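# Place bottles on ledges matching their cap colours

## Task

Put every bottle upright on the wall ledge whose coloured label strip is the same colour as that bottle's cap, with the bottle's entire base resting on that ledge.

## Robot and tools

Robot: two seven-joint arms, left_arm and right_arm, each ending in a two-finger gripper. Scene frame: origin on the plane z = 0, under the point midway between the arm bases, which sit 0.70 m higher. +x points forward (the way both arms face), +z up, and left_arm is on the +y side. Left and right in the camera images do not follow the arm names. Positions are in metres. Orientations are quaternions written w first (qw, qx, qy, qz). The gripper's fingers point along its own +z axis and close along its own y axis. end_effector_position is the pinch point between the closed pads, just under 1 cm behind the tips. Closing pushes the fingertips about 17 mm further along +z, mostly while the pads are over 70 mm apart. Reported poses can be a few centimetres off, more at long reach.

Row layout (used by every moving tool): 16 plain numbers. The first 8 are left_arm: x, y, z, qw, qx, qy, qz, opening. The last 8 are right_arm in the same order. x, y, z and the quaternion are an absolute target pose for that gripper in the scene frame. opening runs from -1 (closed) to +1 (fully open, 0.145 m); it is an absolute command, not an offset. Both arms' parts must always be filled in. To keep an arm still, repeat its last reported pose and its intended opening every time; sending 0 for opening is a real command. To hold an orientation, repeat the same quaternion rather than copying a drifted reading.

execute_actions(actions, cameras): actions is a list of actions. Each action is a table of up to 15 rows, one row per 1/30 s control step; a short table holds its last row until 15 steps are done. An action is refused for both arms if any target lies more than 0.6 m from that gripper's current position along any of the gripper's own axes. The first action is checked against the last reported state, and a malformed or failing first action voids the whole call. An empty list just returns state and images. cameras: list of names (cam_high, cam_low); omitted, null or ["all"] gives all, [] gives none, an unknown name invalidates the call.

move(target, speed, blend, opening_speed, blocking, cameras): drives each gripper in a straight line from its Hand target to the absolute pose in target. target is one 16-number row or a list of up to 15 rows visited in order, with no 0.6 m limit. speed: top path speed in m/s, 0.002 to 1.1, default 0.25, one value or one per target; turning is capped at twice that in rad/s. blend: corner-rounding radius in metres for lists, default 0. opening_speed: how fast the commanded opening changes, per second on the -1..1 scale, at least 0.2. blocking=false returns after about 0.5 s while the move continues; a new move replaces it. Paths ignore obstacles and the other arm. Grippers lag the path and may overshoot speed, especially with a nearly straight arm. Faster contact hits harder, and aiming further past a contact presses harder. A changed opening in a later list target is applied on arrival once all motion is at rest. The result adds a "move:" line: done (within 3 mm and 2 degrees, at rest), off_target, moving, held or fault, plus limits (paced means clipped, held means steps were withheld). Neither done nor off_target tells you about contact. Paths are cut off at 10 s.

wait(seconds 0 to 10): lets time pass with the last commands held; a running move continues. stop(): brakes a running move; this needs some distance. zoom_image(camera, region=[x0,y0,x1,y1]): magnifies part of the latest image of cam_high or cam_low (896x504 pixels, at most 504x504 region). read_manual(section): licence texts only. finished_scene(scene): ends the scene irreversibly; call nothing after it in the same reply.

Control details: each step the commanded orientation is clipped to within 32 degrees of the measured one, and position takes priority. One action may not reach the pose, so check "Hand target" and "Tool commands" in the result and send the remainder next. Large gripper turns can swing the elbow. Results give end_effector_position, end_effector_quat_wxyz, joint positions (last value is finger opening in metres), joint torques and grip_measured (same scale as opening). Calls with actions also list positions at some steps.

Gripping: close from fully open takes at least about 0.5 s. To hold, keep commanding an opening well below grip_measured; about 10 N per pad up to roughly 11 cm objects. Fast closes squeeze harder.

Avoid: the arms or grippers touching each other, including one gripper closing on the other's fingers (the clearance check does not prevent gripper-to-gripper contact). Also avoid dropping or releasing moving bottles, knocking bottles or anything else out of the work area, hard hits on the wall or ledges, and letting parts fall far. Objects may get brief random pushes. Holding loads, stretched arms or pushing into unreachable poses heats motors: MOTOR HOT appears at 85 °C and an OVER-TEMPERATURE FAULT stops the arm at 100 °C for 30 to 60 s. Bottles must stay upright on their ledges after release.

Each tool is called after "Emit:" as name(argument=value, ...), one argument or row to a line, values as JSON.

## Session

Emit:
execute_actions(
  actions=[],
)

Emit:
zoom_image(
  camera="cam_high",
  region=[420, 200, 700, 420],
)

Emit:
zoom_image(
  camera="cam_low",
  region=[320, 120, 640, 400],
)

Scene clock: 0.00 s.
left_arm: end_effector_position=(+0.2239, +0.1828, +0.6144) grip_measured=+1.00 end_effector_quat_wxyz=(-0.319, +0.395, -0.515, +0.691) | right_arm: end_effector_position=(+0.4009, -0.1655, +0.3728) grip_measured=+1.00 end_effector_quat_wxyz=(+0.260, +0.265, +0.837, +0.401)
Joint positions: left_arm=[-1.106 0.942 0.535 2.339 -0.48 -0.199 -0.367 0.145] | right_arm=[0.583 0.619 -0.841 0.925 -1.182 -0.496 -0.047 0.145]
Joint velocities: within noise
Joint torques (N m): no reading
Motor temperatures (°C): left_arm=[21 21 22 20 21 23 21] | right_arm=[20 22 22 19 20 19 21]
Hand target: left_arm +0.2239, +0.1828, +0.6144; -0.319, +0.395, -0.515, +0.691 | right_arm +0.4009, -0.1655, +0.3728; +0.260, +0.265, +0.837, +0.401
Tool commands: left_gripper/opening=+1.0 right_gripper/opening=+1.0

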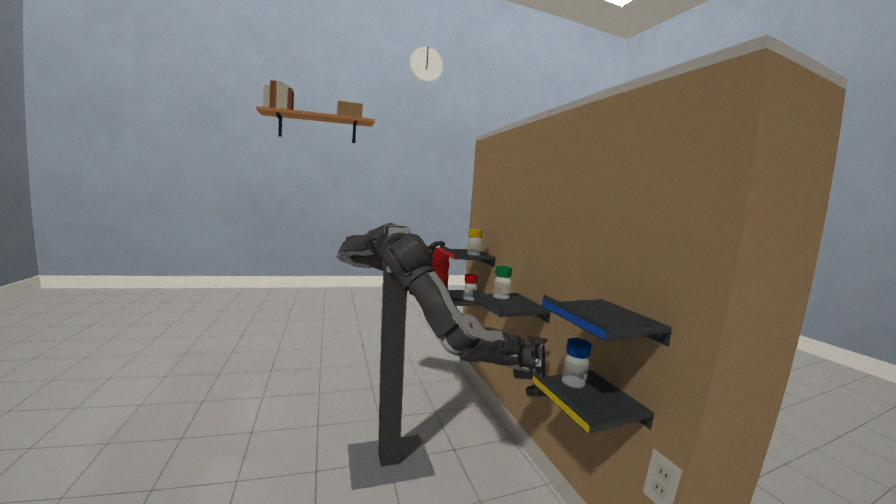

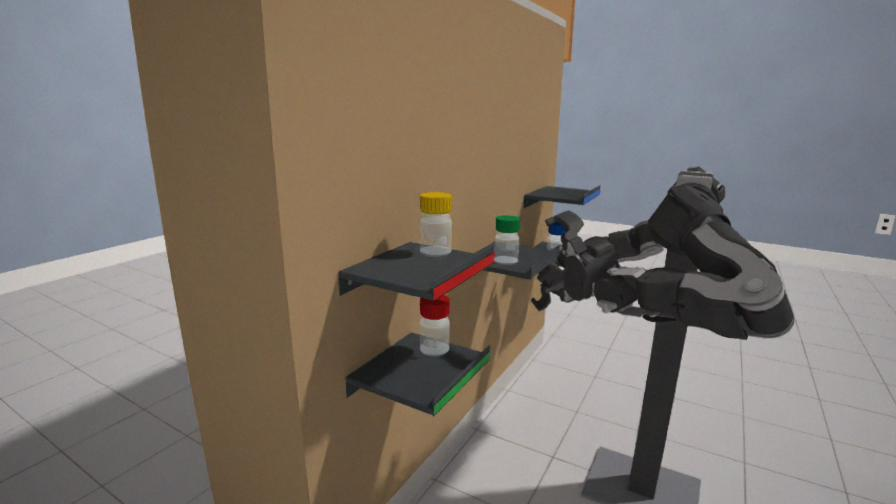

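Scaled by 1.800 from the camera's 896x504 image, which has a finer 1280x720 frame.

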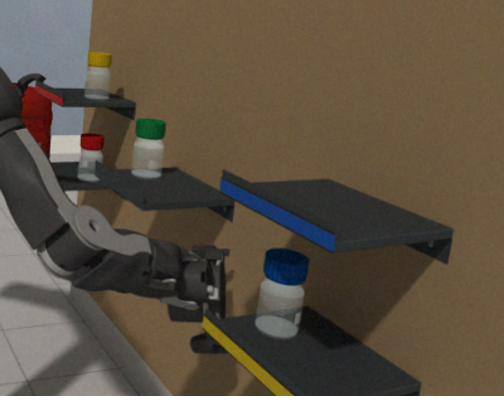

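Scaled by 1.575 from the camera's 896x504 image, which has a finer 1280x720 frame.

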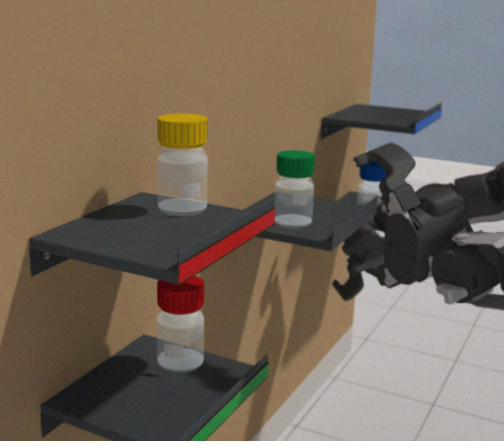

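Emit:
move(
  target=[
    [0.24,0.26,0.66,0,0.7071,0,0.7071,0.5,0.27,-0.22,0.41,0,0.7071,0,0.7071,0.5],
    [0.29,0.335,0.682,0,0.7071,0,0.7071,0.5,0.28,-0.36,0.488,0,0.7071,0,0.7071,0.5],
  ],
  speed=0.3,
  blend=[0.02,0],
)

Emit:
zoom_image(
  camera="cam_high",
  region=[400, 200, 680, 440],
)

Emit:
zoom_image(
  camera="cam_low",
  region=[380, 150, 660, 390],
)

Scene clock: 39.20 s.
left_arm: end_effector_position=(+0.2899, +0.3360, +0.6822) grip_measured=+0.50 end_effector_quat_wxyz=(-0.002, +0.706, +0.002, +0.708) | right_arm: end_effector_position=(+0.2805, -0.3616, +0.4908) grip_measured=+0.50 end_effector_quat_wxyz=(+0.004, +0.704, +0.000, +0.710)
Joint positions: left_arm=[-1.214 1.13 1.259 2.074 1.445 0.08 -0.087 0.112] | right_arm=[-0.57 0.875 0.221 1.523 0.96 -0.432 0.189 0.112]
Joint velocities: within noise
Joint torques (N m): left_arm=[1.67 2.76 3.38 1.02 0.15 -0.53 0.23] | right_arm=[1.09 5.6 2.22 2.41 0.3 -0.34 0.17]
Motor temperatures (°C): left_arm=[21 21 23 21 21 23 21] | right_arm=[22 22 22 20 20 19 21]
Hand target: left_arm +0.2900, +0.3350, +0.6821; +0.000, +0.707, +0.000, +0.707 | right_arm +0.2800, -0.3599, +0.4881; +0.000, +0.707, +0.000, +0.707
Off the commanded pose: left_arm 0.001 m, 0 deg | right_arm 0.003 m, 1 deg.
move: done

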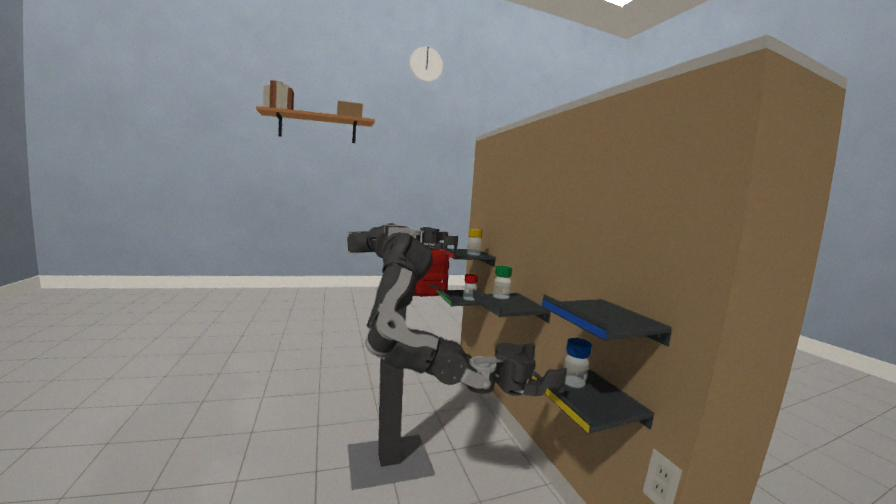

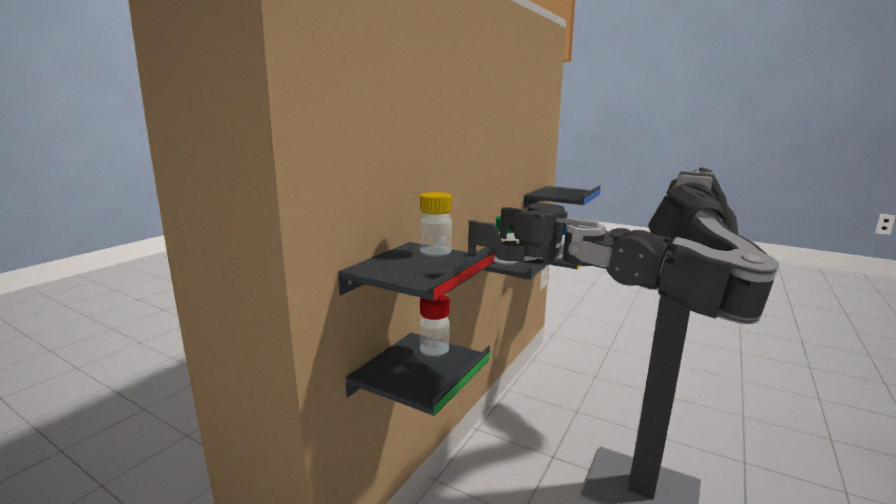

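Scaled by 1.800 from the camera's 896x504 image, which has a finer 1280x720 frame.

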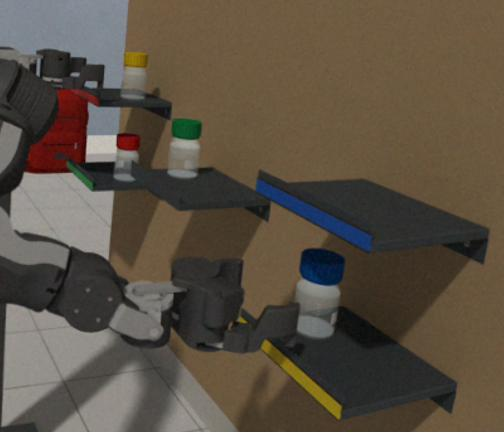

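Scaled by 1.800 from the camera's 896x504 image, which has a finer 1280x720 frame.

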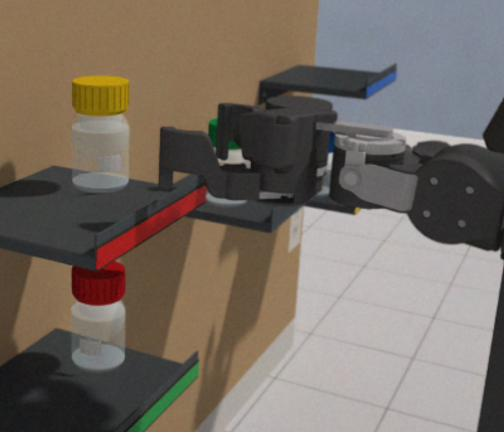

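Emit:
move(
  target=[0.389,0.335,0.679,0,0.7071,0,0.7071,0.5,0.382,-0.345,0.482,0,0.7071,0,0.7071,0.6],
  speed=0.15,
)

Emit:
zoom_image(
  camera="cam_high",
  region=[400, 200, 680, 440],
)

Emit:
zoom_image(
  camera="cam_low",
  region=[380, 150, 660, 390],
)

Scene clock: 65.53 s.
left_arm: end_effector_position=(+0.3896, +0.3336, +0.6820) grip_measured=+0.50 end_effector_quat_wxyz=(+0.001, +0.705, -0.003, +0.709) | right_arm: end_effector_position=(+0.3825, -0.3466, +0.4850) grip_measured=+0.60 end_effector_quat_wxyz=(+0.002, +0.703, -0.003, +0.711)
Joint positions: left_arm=[-1.243 1.642 1.15 1.686 1.579 -0.102 -0.176 0.112] | right_arm=[0.095 0.799 -0.167 1.191 0.851 -0.294 0.159 0.119]
Joint velocities: within noise
Joint torques (N m): left_arm=[4.63 1.99 2.92 0.23 0.11 -0.68 0.04] | right_arm=[3.78 6.37 1.99 2.69 0.16 -0.32 0.15]
Motor temperatures (°C): left_arm=[21 21 24 21 21 24 21] | right_arm=[21 23 22 20 20 19 21]
Hand target: left_arm +0.3890, +0.3349, +0.6790; +0.000, +0.707, +0.000, +0.707 | right_arm +0.3819, -0.3450, +0.4819; +0.000, +0.707, +0.000, +0.707
Off the commanded pose: left_arm 0.003 m, 0 deg | right_arm 0.003 m, 1 deg.
move: done

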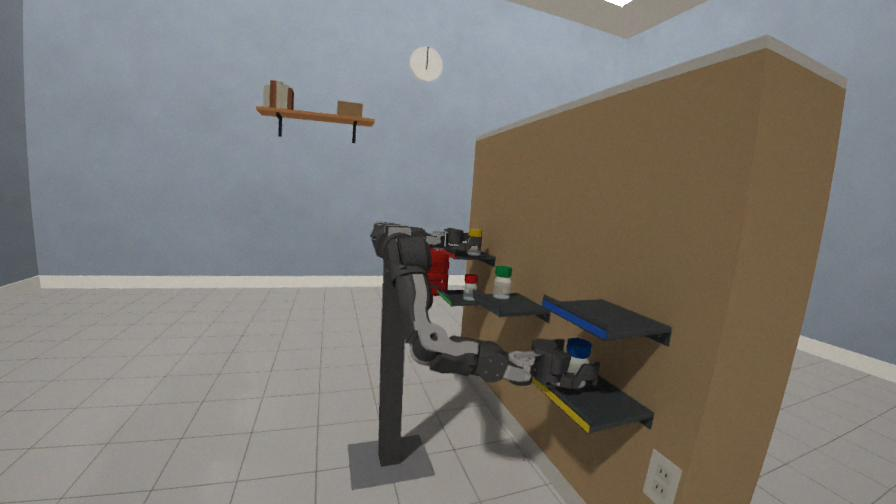

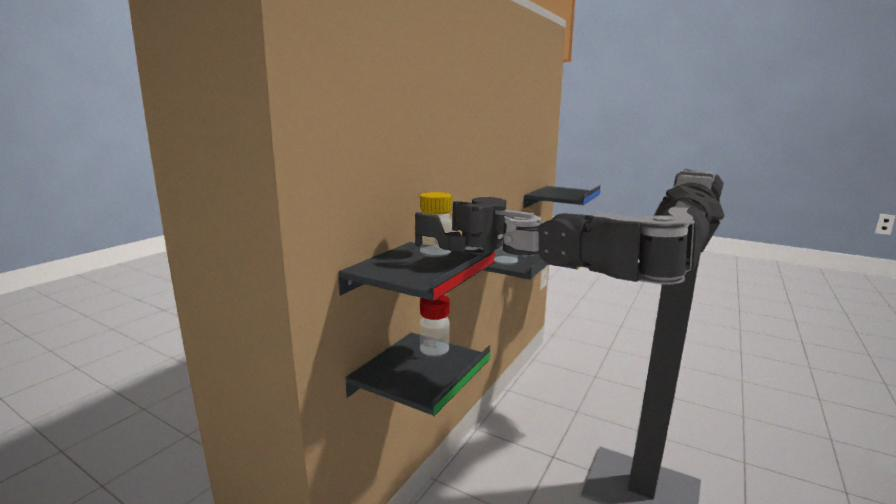

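Scaled by 1.800 from the camera's 896x504 image, which has a finer 1280x720 frame.

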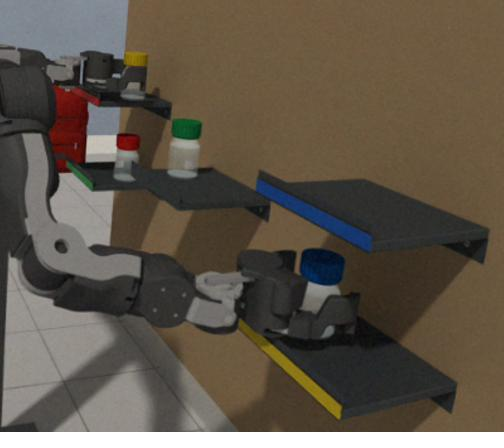

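Scaled by 1.800 from the camera's 896x504 image, which has a finer 1280x720 frame.

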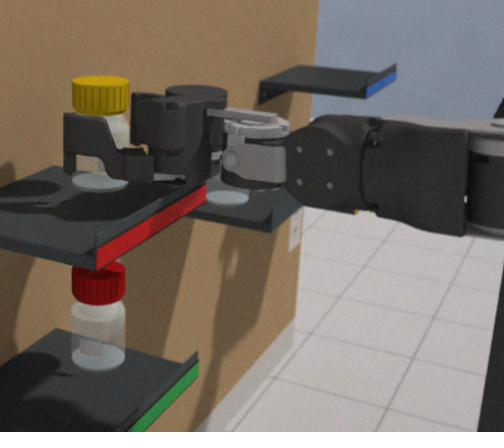

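Emit:
move(
  target=[0.389,0.335,0.679,0,0.7071,0,0.7071,-0.6,0.382,-0.345,0.482,0,0.7071,0,0.7071,-0.6],
  opening_speed=0.9,
)

Emit:
zoom_image(
  camera="cam_high",
  region=[400, 200, 680, 440],
)

Scene clock: 76.07 s.
left_arm: end_effector_position=(+0.3896, +0.3336, +0.6820) grip_measured=-0.24 end_effector_quat_wxyz=(+0.001, +0.705, -0.002, +0.710) | right_arm: end_effector_position=(+0.3824, -0.3468, +0.4849) grip_measured=-0.32 end_effector_quat_wxyz=(+0.002, +0.704, -0.003, +0.711)
Joint positions: left_arm=[-1.243 1.642 1.15 1.686 1.58 -0.102 -0.176 0.058] | right_arm=[0.095 0.8 -0.167 1.19 0.851 -0.294 0.159 0.052]
Joint velocities: within noise
Joint torques (N m): left_arm=[4.65 2.02 2.91 0.21 0.08 -0.69 0.05] | right_arm=[3.81 6.24 2.13 2.7 0.16 -0.32 0.15]
Motor temperatures (°C): left_arm=[21 21 25 21 21 24 21] | right_arm=[21 24 22 20 20 19 21]
Hand target: left_arm +0.3890, +0.3349, +0.6790; +0.000, +0.707, +0.000, +0.707 | right_arm +0.3819, -0.3451, +0.4820; +0.000, +0.707, +0.000, +0.707
Off the commanded pose: left_arm 0.003 m, 0 deg | right_arm 0.003 m, 1 deg.
move: done

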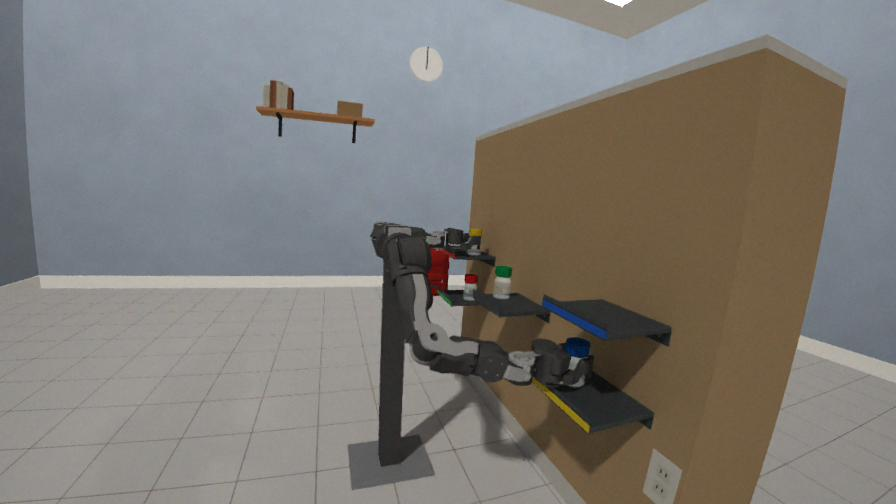

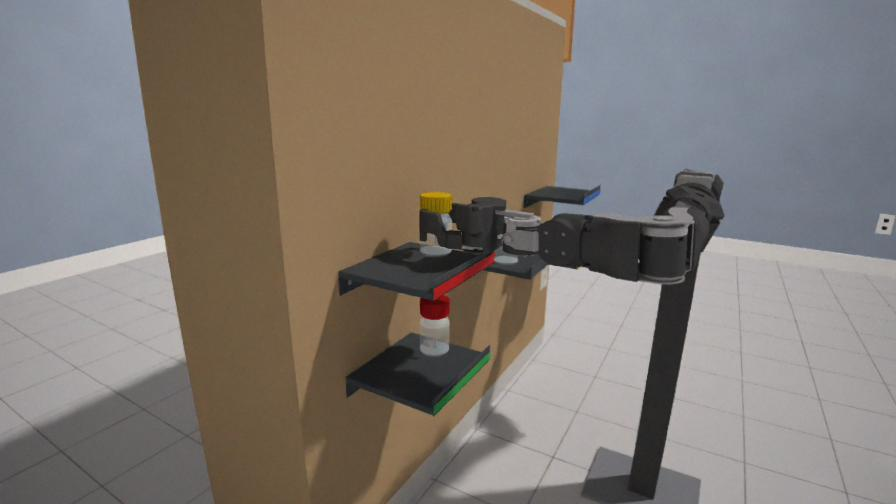

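Scaled by 1.800 from the camera's 896x504 image, which has a finer 1280x720 frame.

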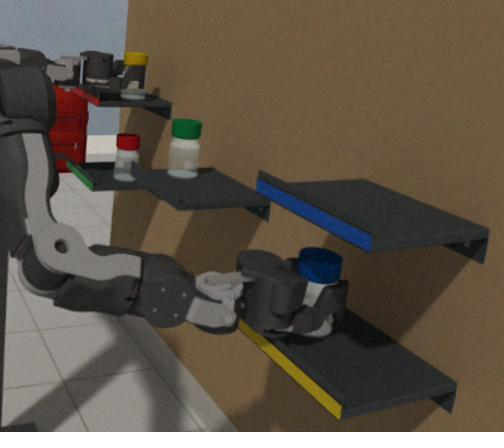

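Emit:
move(
  target=[
    [0.389,0.335,0.735,0,0.7071,0,0.7071,-0.8,0.382,-0.345,0.525,0,0.7071,0,0.7071,-0.8],
    [0.27,0.30,0.735,0,0.7071,0,0.7071,-0.8,0.25,-0.345,0.525,0,0.7071,0,0.7071,-0.8],
    [0.27,0.15,0.70,0,0.7071,0,0.7071,-0.8,0.25,-0.37,0.70,0,0.7071,0,0.7071,-0.8],
    [0.29,-0.03,0.65,0.1228,0.6964,-0.1228,0.6964,-0.8,0.29,-0.36,0.725,0,0.7071,0,0.7071,-0.8],
    [0.385,-0.078,0.615,0.1228,0.6964,-0.1228,0.6964,-0.8,0.388,-0.35,0.725,0,0.7071,0,0.7071,-0.8],
  ],
  speed=0.22,
  blend=[0.015,0.02,0.05,0.03,0],
)

Emit:
zoom_image(
  camera="cam_high",
  region=[400, 200, 680, 440],
)

Emit:
zoom_image(
  camera="cam_low",
  region=[460, 130, 640, 290],
)

Scene clock: 109.30 s.
left_arm: end_effector_position=(+0.3004, +0.0453, +0.6428) grip_measured=-0.24 end_effector_quat_wxyz=(+0.285, +0.697, -0.304, +0.584) | right_arm: end_effector_position=(+0.3879, -0.3495, +0.7234) grip_measured=-0.32 end_effector_quat_wxyz=(+0.009, +0.708, +0.014, +0.706)
Joint positions: left_arm=[-1.407 2.011 1.222 2.196 1.58 -0.058 -0.188 0.058] | right_arm=[-1.311 1.623 1.425 1.624 1.559 0.119 -0.095 0.052]
Joint velocities: within noise
Joint torques (N m): left_arm=[5.47 0.7 2.35 0.68 -0.03 -0.97 0.26] | right_arm=[3.57 2.07 5.55 0.27 0.12 -0.61 -0.14]
Motor temperatures (°C): left_arm=[22 21 25 21 21 24 21] | right_arm=[22 24 22 20 20 20 21]
Hand target: left_arm +0.2996, +0.0447, +0.6428; +0.289, +0.695, -0.304, +0.585 | right_arm +0.3879, -0.3502, +0.7250; +0.010, +0.705, +0.012, +0.709
Off the commanded pose: left_arm 0.152 m, 31 deg | right_arm 0.002 m, 2 deg.
joint read past its limit (left arm) — joint 2 (shoulder roll), upper limit.
joint sent to its limit (left arm) — joint 1 (shoulder pitch), lower limit; joint 2 (shoulder roll), upper limit. The joint targets are off in position and orientation.
joint sent to its limit (right arm) — joint 1 (shoulder pitch), lower limit; joint 5 (forearm roll), upper limit. The joint targets still meet the commanded pose.
move: off_target (left_arm); limits=paced

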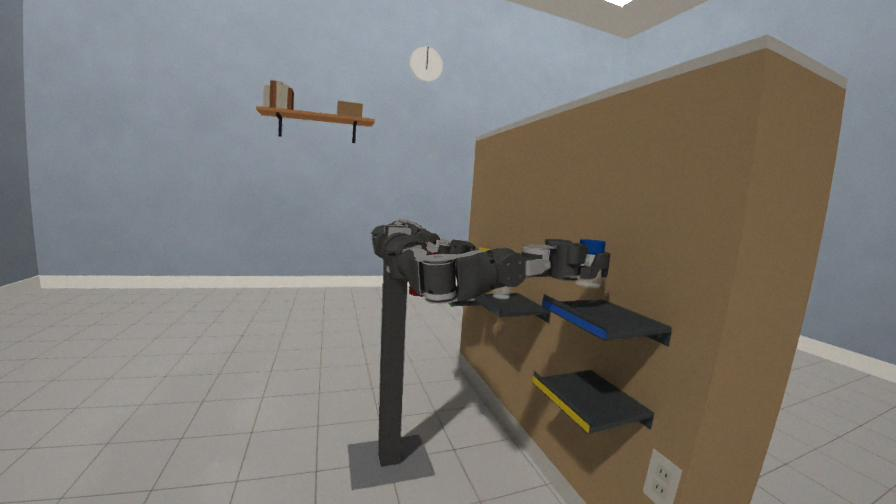

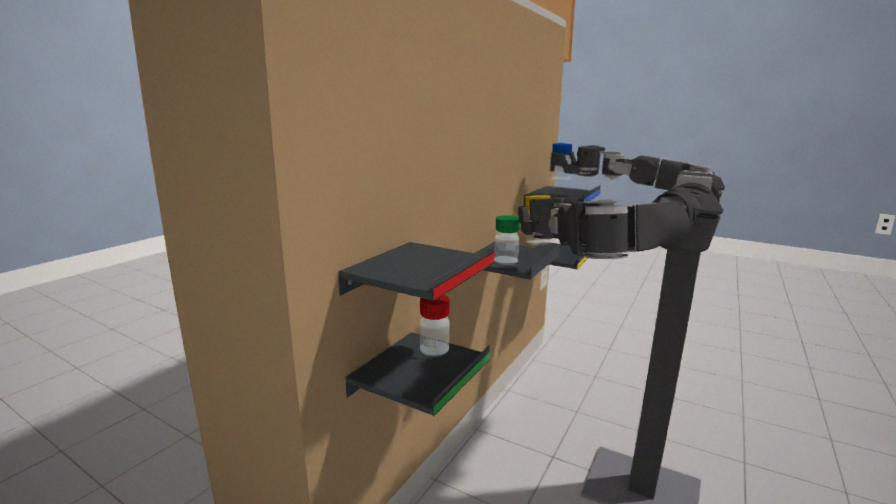

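Scaled by 1.800 from the camera's 896x504 image, which has a finer 1280x720 frame.

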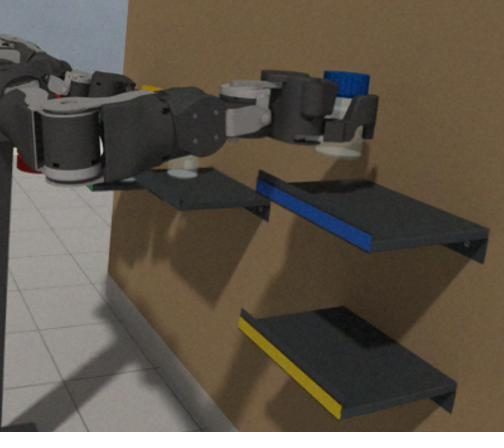

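Scaled by 2.800 from the camera's 896x504 image, which has a finer 1280x720 frame.

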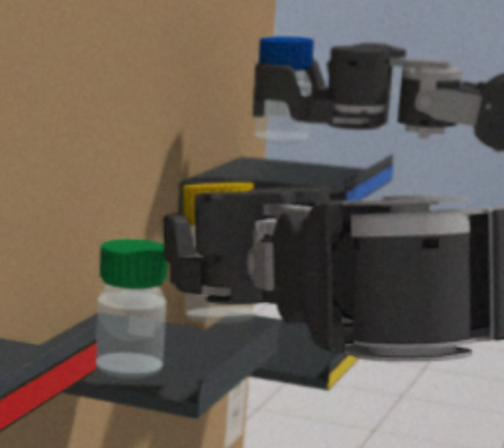

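Emit:
move(
  target=[
    [0.22,0.20,0.60,0,0.7071,0,0.7071,-0.8,0.388,-0.35,0.71,0,0.7071,0,0.7071,-0.8],
    [0.26,0.20,0.45,0,0.9239,0,0.3827,-0.8,0.388,-0.35,0.693,0,0.7071,0,0.7071,-0.8],
  ],
  speed=0.22,
  blend=[0.05,0],
)

Emit:
zoom_image(
  camera="cam_high",
  region=[520, 200, 680, 340],
)

Emit:
zoom_image(
  camera="cam_low",
  region=[500, 120, 620, 240],
)

Scene clock: 138.00 s.
left_arm: end_effector_position=(+0.2601, +0.2002, +0.4515) grip_measured=-0.24 end_effector_quat_wxyz=(+0.012, +0.900, -0.058, +0.433) | right_arm: end_effector_position=(+0.3881, -0.3492, +0.6938) grip_measured=-0.32 end_effector_quat_wxyz=(+0.006, +0.708, +0.010, +0.707)
Joint positions: left_arm=[-1.407 2.01 0.425 2.164 1.584 -0.402 -0.777 0.058] | right_arm=[-1.311 1.618 1.287 1.633 1.559 -0.021 -0.103 0.052]
Joint velocities: within noise
Joint torques (N m): left_arm=[4.31 1.15 1.4 1.57 -0.11 -0.47 0.25] | right_arm=[3.49 1.7 3.86 0.47 0.09 -0.81 -0.15]
Motor temperatures (°C): left_arm=[22 21 25 21 21 25 21] | right_arm=[22 23 24 19 20 20 21]
Hand target: left_arm +0.2596, +0.2003, +0.4504; +0.013, +0.900, -0.058, +0.431 | right_arm +0.3879, -0.3500, +0.6930; +0.007, +0.706, +0.007, +0.708
Off the commanded pose: left_arm 0.002 m, 9 deg | right_arm 0.001 m, 1 deg.
joint sent to its limit (left arm) — joint 1 (shoulder pitch), lower limit; joint 2 (shoulder roll), upper limit; joint 5 (forearm roll), upper limit. The joint targets are off in orientation, not in position.
joint sent to its limit (right arm) — joint 1 (shoulder pitch), lower limit; joint 5 (forearm roll), upper limit. The joint targets still meet the commanded pose.
move: off_target (left_arm)

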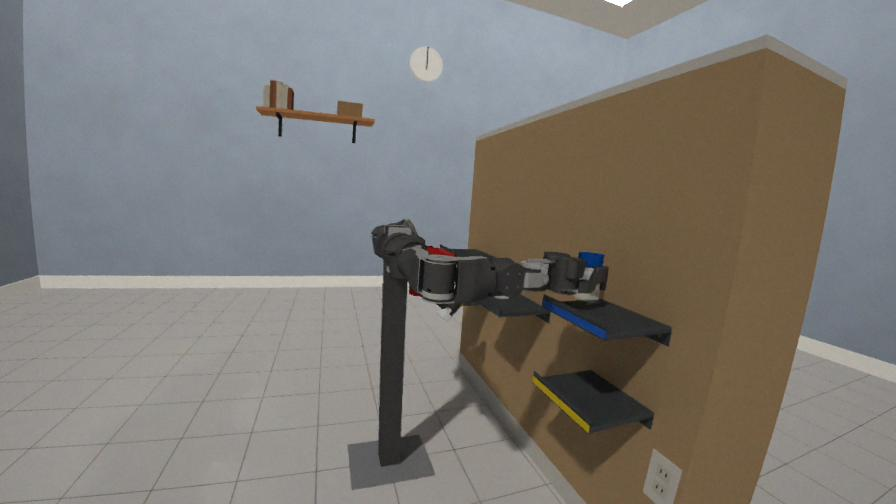

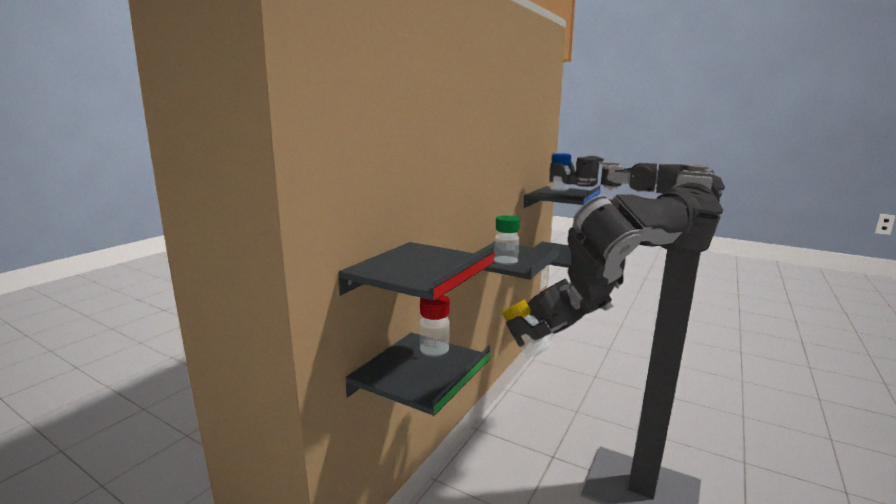

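Scaled by 3.150 from the camera's 896x504 image, which has a finer 1280x720 frame.

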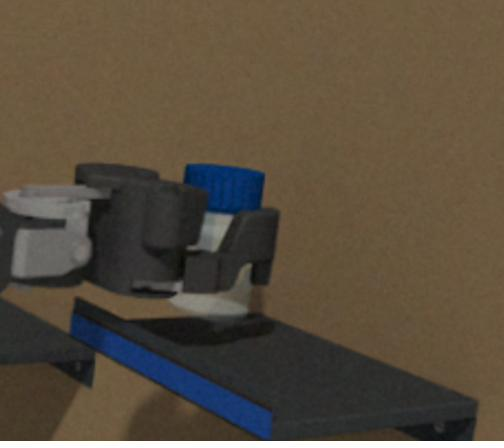

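Scaled by 4.200 from the camera's 896x504 image, which has a finer 1280x720 frame.

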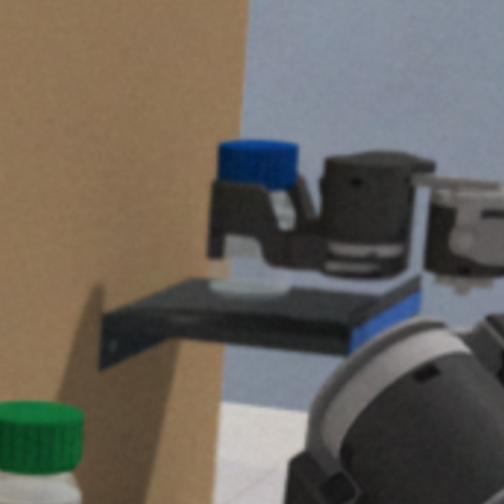

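Emit:
move(
  target=[
    [0.23,0.21,0.24,0,0.9239,0,0.3827,-0.8,0.388,-0.35,0.682,0,0.7071,0,0.7071,-0.8],
  ],
  speed=0.2,
)

Emit:
zoom_image(
  camera="cam_high",
  region=[520, 200, 680, 340],
)

Emit:
zoom_image(
  camera="cam_low",
  region=[500, 120, 620, 240],
)

Scene clock: 158.50 s.
left_arm: end_effector_position=(+0.1928, +0.2475, +0.3647) grip_measured=-0.24 end_effector_quat_wxyz=(+0.084, +0.951, -0.207, +0.215) | right_arm: end_effector_position=(+0.3877, -0.3495, +0.6826) grip_measured=-0.32 end_effector_quat_wxyz=(+0.006, +0.708, +0.008, +0.706)
Joint positions: left_arm=[-1.407 2.011 0.163 1.833 1.584 -0.156 -0.127 0.058] | right_arm=[-1.311 1.619 1.236 1.633 1.559 -0.071 -0.106 0.052]
Joint velocities: within noise
Joint torques (N m): left_arm=[4.02 1.12 0.77 0.96 0.12 -0.51 0.32] | right_arm=[3.6 2.62 3.86 0.17 0.11 -0.79 -0.16]
Motor temperatures (°C): left_arm=[22 21 24 21 21 24 21] | right_arm=[22 23 24 19 20 21 21]
Hand target: left_arm +0.1922, +0.2470, +0.3644; +0.086, +0.951, -0.206, +0.216 | right_arm +0.3879, -0.3499, +0.6820; +0.007, +0.706, +0.006, +0.708
Off the commanded pose: left_arm 0.135 m, 32 deg; orientation clipped | right_arm 0.001 m, 1 deg.
joint read past its limit (left arm) — joint 2 (shoulder roll), upper limit.
joint sent to its limit (left arm) — joint 1 (shoulder pitch), lower limit; joint 2 (shoulder roll), upper limit; joint 5 (forearm roll), upper limit. The joint targets are off in position and orientation.
joint sent to its limit (right arm) — joint 1 (shoulder pitch), lower limit; joint 5 (forearm roll), upper limit. The joint targets still meet the commanded pose.
move: off_target (left_arm); limits=paced

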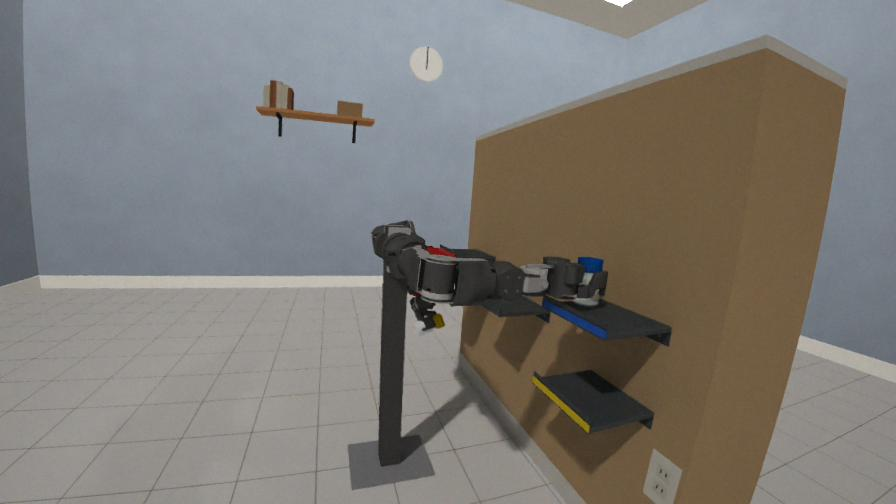

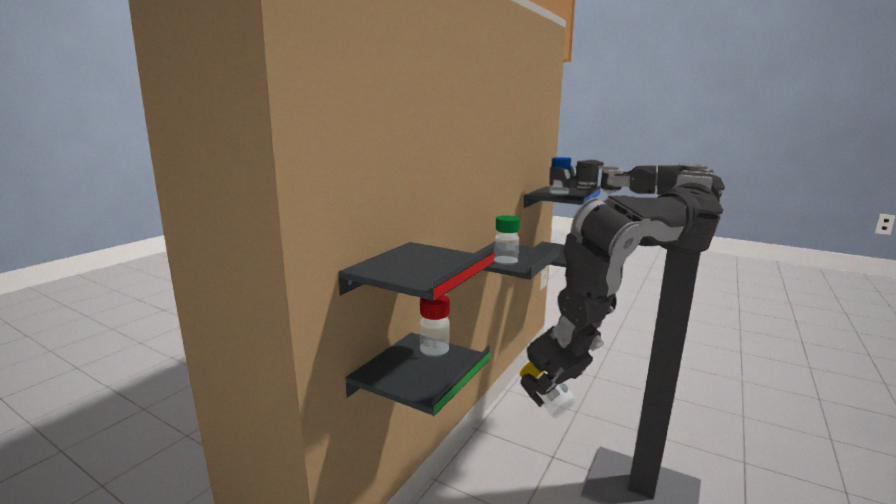

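Scaled by 3.150 from the camera's 896x504 image, which has a finer 1280x720 frame.

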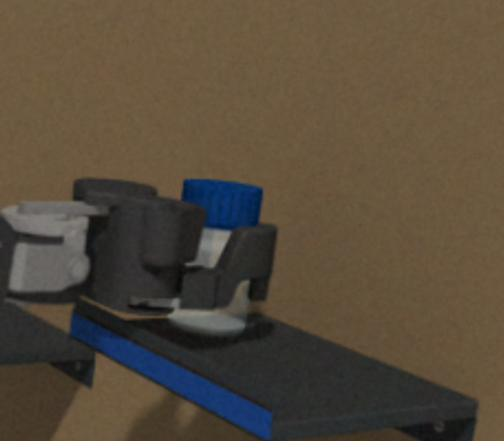

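Scaled by 4.200 from the camera's 896x504 image, which has a finer 1280x720 frame.

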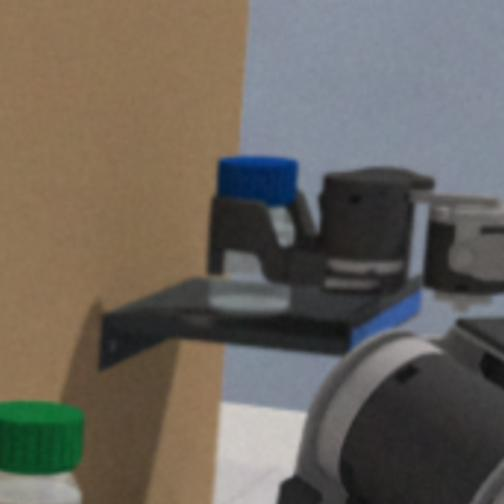

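Emit:
move(
  target=[
    [0.19,0.24,0.36,0,0.7071,-0.7071,0,-0.8,0.388,-0.35,0.679,0,0.7071,0,0.7071,-0.8],
    [0.17,0.20,0.20,0,0.7071,-0.7071,0,-0.8,0.388,-0.35,0.676,0,0.7071,0,0.7071,-0.8],
  ],
  speed=0.3,
)

Emit:
zoom_image(
  camera="cam_low",
  region=[500, 120, 620, 240],
)

Scene clock: 256.90 s.
left_arm: end_effector_position=(+0.1480, +0.2445, +0.3555) grip_measured=-0.24 end_effector_quat_wxyz=(+0.038, +0.702, -0.703, +0.109) | right_arm: end_effector_position=(+0.3877, -0.3495, +0.6776) grip_measured=-0.32 end_effector_quat_wxyz=(+0.005, +0.706, +0.008, +0.708)
Joint positions: left_arm=[-1.407 2.011 0.186 1.881 0.493 0.154 0.086 0.058] | right_arm=[-1.311 1.621 1.209 1.631 1.559 -0.103 -0.107 0.052]
Joint velocities: within noise
Joint torques (N m): left_arm=[3.81 1.09 0.4 1.85 0.07 -0.14 -0.07] | right_arm=[3.63 2.49 3.59 0.24 0.1 -0.71 -0.16]
Motor temperatures (°C): left_arm=[22 21 23 20 21 24 21] | right_arm=[22 23 24 19 20 22 21]
Hand target: left_arm +0.1471, +0.2446, +0.3551; +0.037, +0.702, -0.703, +0.109 | right_arm +0.3879, -0.3499, +0.6760; +0.006, +0.706, +0.006, +0.708
Off the commanded pose: left_arm 0.163 m, 13 deg | right_arm 0.002 m, 1 deg.
joint read past its limit (left arm) — joint 2 (shoulder roll), upper limit.
joint sent to its limit (left arm) — joint 1 (shoulder pitch), lower limit; joint 2 (shoulder roll), upper limit. The joint targets are off in position and orientation.
joint sent to its limit (right arm) — joint 1 (shoulder pitch), lower limit; joint 5 (forearm roll), upper limit. The joint targets still meet the commanded pose.
move: off_target (left_arm)

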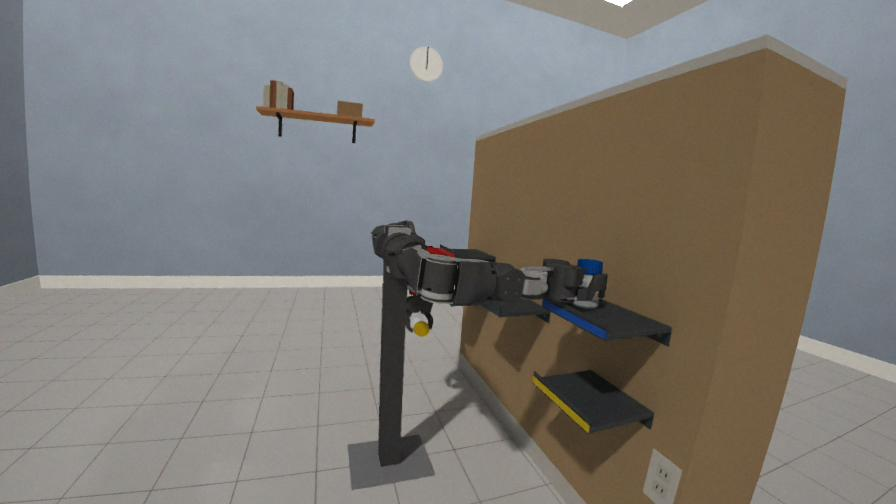

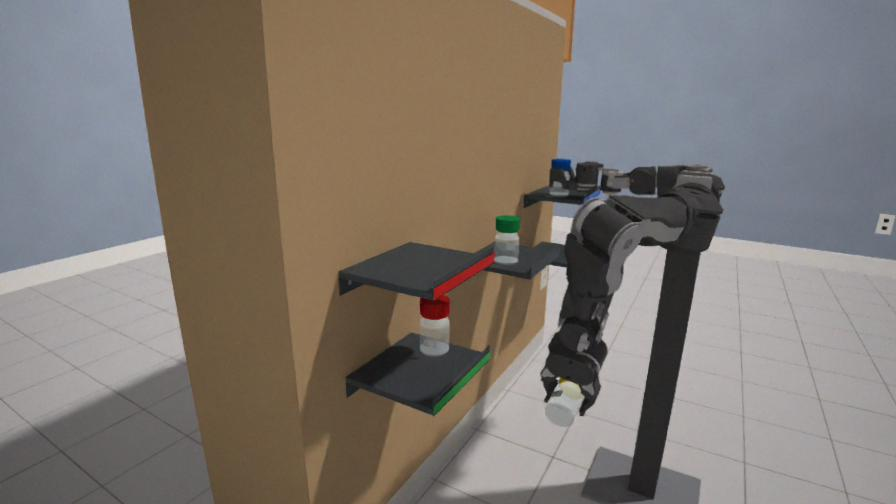

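Scaled by 4.200 from the camera's 896x504 image, which has a finer 1280x720 frame.

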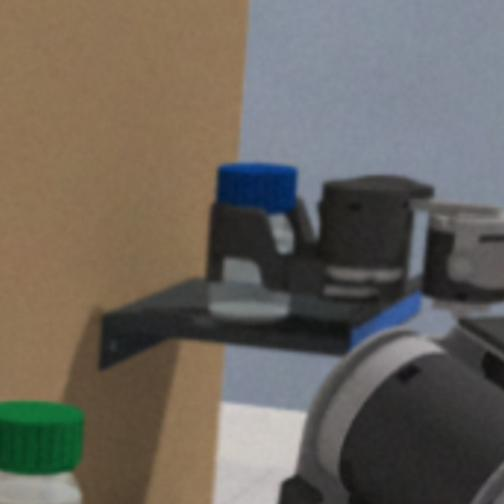

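Emit:
move(
  target=[
    [-0.08,0.27,0.41,0,0.7071,-0.7071,0,-0.8,0.388,-0.35,0.672,0,0.7071,0,0.7071,-0.8],
  ],
  speed=0.3,
  cameras=["cam_low"],
)

Emit:
zoom_image(
  camera="cam_low",
  region=[500, 120, 620, 240],
)

Scene clock: 300.80 s.
left_arm: end_effector_position=(-0.0807, +0.2691, +0.4102) grip_measured=-0.24 end_effector_quat_wxyz=(+0.003, +0.708, -0.706, -0.001) | right_arm: end_effector_position=(+0.3878, -0.3496, +0.6772) grip_measured=-0.32 end_effector_quat_wxyz=(+0.005, +0.701, +0.007, +0.714)
Joint positions: left_arm=[-1.084 1.793 -1.122 2.255 0.109 0.476 -0.689 0.058] | right_arm=[-1.311 1.623 1.194 1.63 1.559 -0.134 -0.108 0.052]
Joint velocities: within noise
Joint torques (N m): left_arm=[-0.7 2.78 -2.25 1.92 0.05 0.04 -0.01] | right_arm=[3.57 2.57 2.77 0.16 0.08 -0.31 -0.16]
Motor temperatures (°C): left_arm=[22 21 22 21 21 24 21] | right_arm=[22 23 24 19 20 22 21]
Hand target: left_arm -0.0801, +0.2701, +0.4100; +0.000, +0.707, -0.707, +0.000 | right_arm +0.3879, -0.3500, +0.6721; +0.006, +0.706, +0.006, +0.708
Off the commanded pose: left_arm 0.001 m, 0 deg | right_arm 0.005 m, 1 deg.
joint sent to its limit (right arm) — joint 1 (shoulder pitch), lower limit; joint 5 (forearm roll), upper limit. The joint targets still meet the commanded pose.
move: off_target (right_arm)
Images, in order (width x height): cam_low 896x504.

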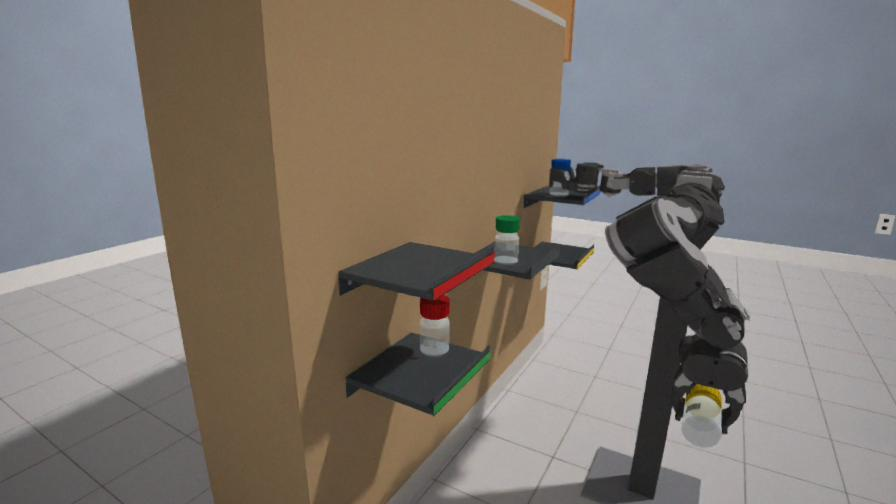

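Scaled by 4.200 from the camera's 896x504 image, which has a finer 1280x720 frame.

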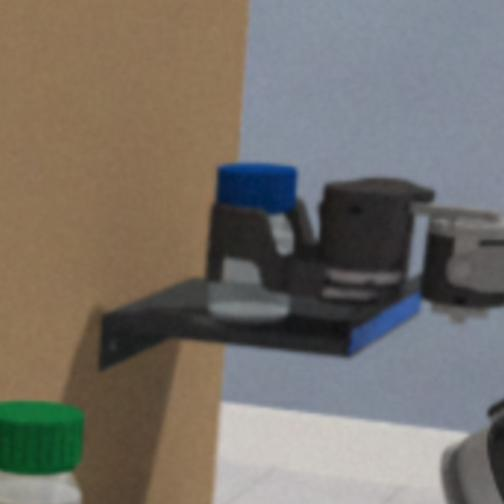

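Emit:
move(
  target=[
    [-0.08,0.27,0.41,0,0.7071,-0.7071,0,-0.8,0.388,-0.35,0.6765,0,0.7071,0,0.7071,0.15],
    [0.17,0.21,0.22,0,0.7071,-0.7071,0,-0.8,0.25,-0.35,0.679,0,0.7071,0,0.7071,0.15],
  ],
  speed=0.25,
  opening_speed=0.9,
)

Emit:
zoom_image(
  camera="cam_high",
  region=[400, 200, 680, 440],
)

Scene clock: 315.43 s.
left_arm: end_effector_position=(+0.1718, +0.2089, +0.2206) grip_measured=-0.24 end_effector_quat_wxyz=(-0.002, +0.707, -0.707, +0.003) | right_arm: end_effector_position=(+0.2499, -0.3511, +0.6781) grip_measured=+0.15 end_effector_quat_wxyz=(+0.000, +0.707, -0.004, +0.707)
Joint positions: left_arm=[0.197 0.672 -1.014 1.187 -0.462 0.392 0.748 0.058] | right_arm=[-1.311 0.925 1.353 2.107 1.438 0.07 0.091 0.087]
Joint velocities: within noise
Joint torques (N m): left_arm=[3.94 3.55 0.91 2.43 0.14 -0.1 0.24] | right_arm=[-0.2 2.04 5.26 1.03 0.12 -0.31 0.15]
Motor temperatures (°C): left_arm=[21 21 23 21 21 24 21] | right_arm=[22 23 24 19 20 21 21]
Hand target: left_arm +0.1701, +0.2100, +0.2200; +0.000, +0.707, -0.707, +0.000 | right_arm +0.2500, -0.3500, +0.6790; +0.000, +0.707, +0.000, +0.707
Off the commanded pose: left_arm 0.002 m, 0 deg | right_arm 0.001 m, 0 deg.
joint sent to its limit (right arm) — joint 1 (shoulder pitch), lower limit. The joint targets still meet the commanded pose.
move: done

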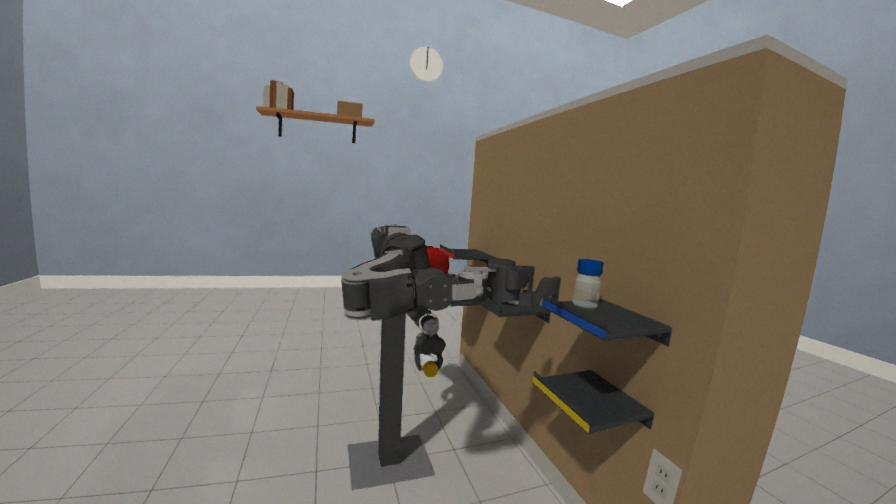

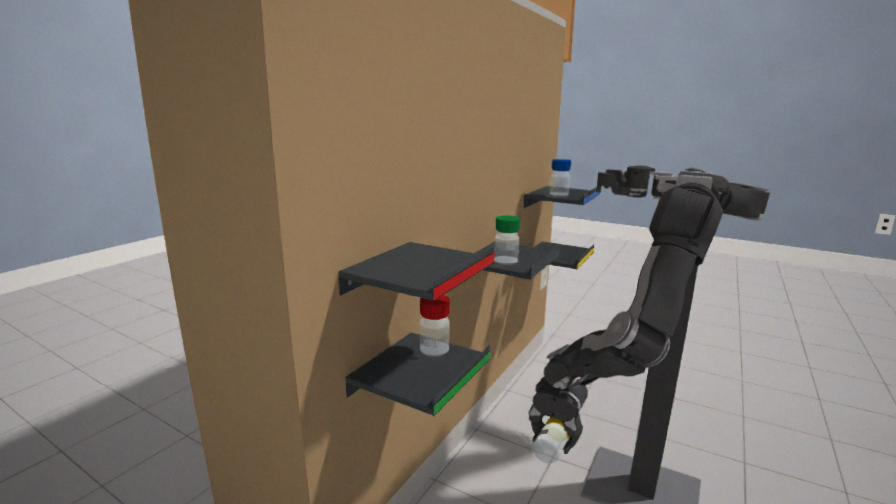

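Scaled by 1.800 from the camera's 896x504 image, which has a finer 1280x720 frame.

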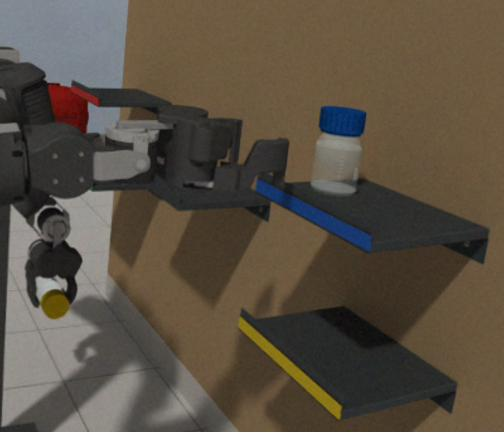

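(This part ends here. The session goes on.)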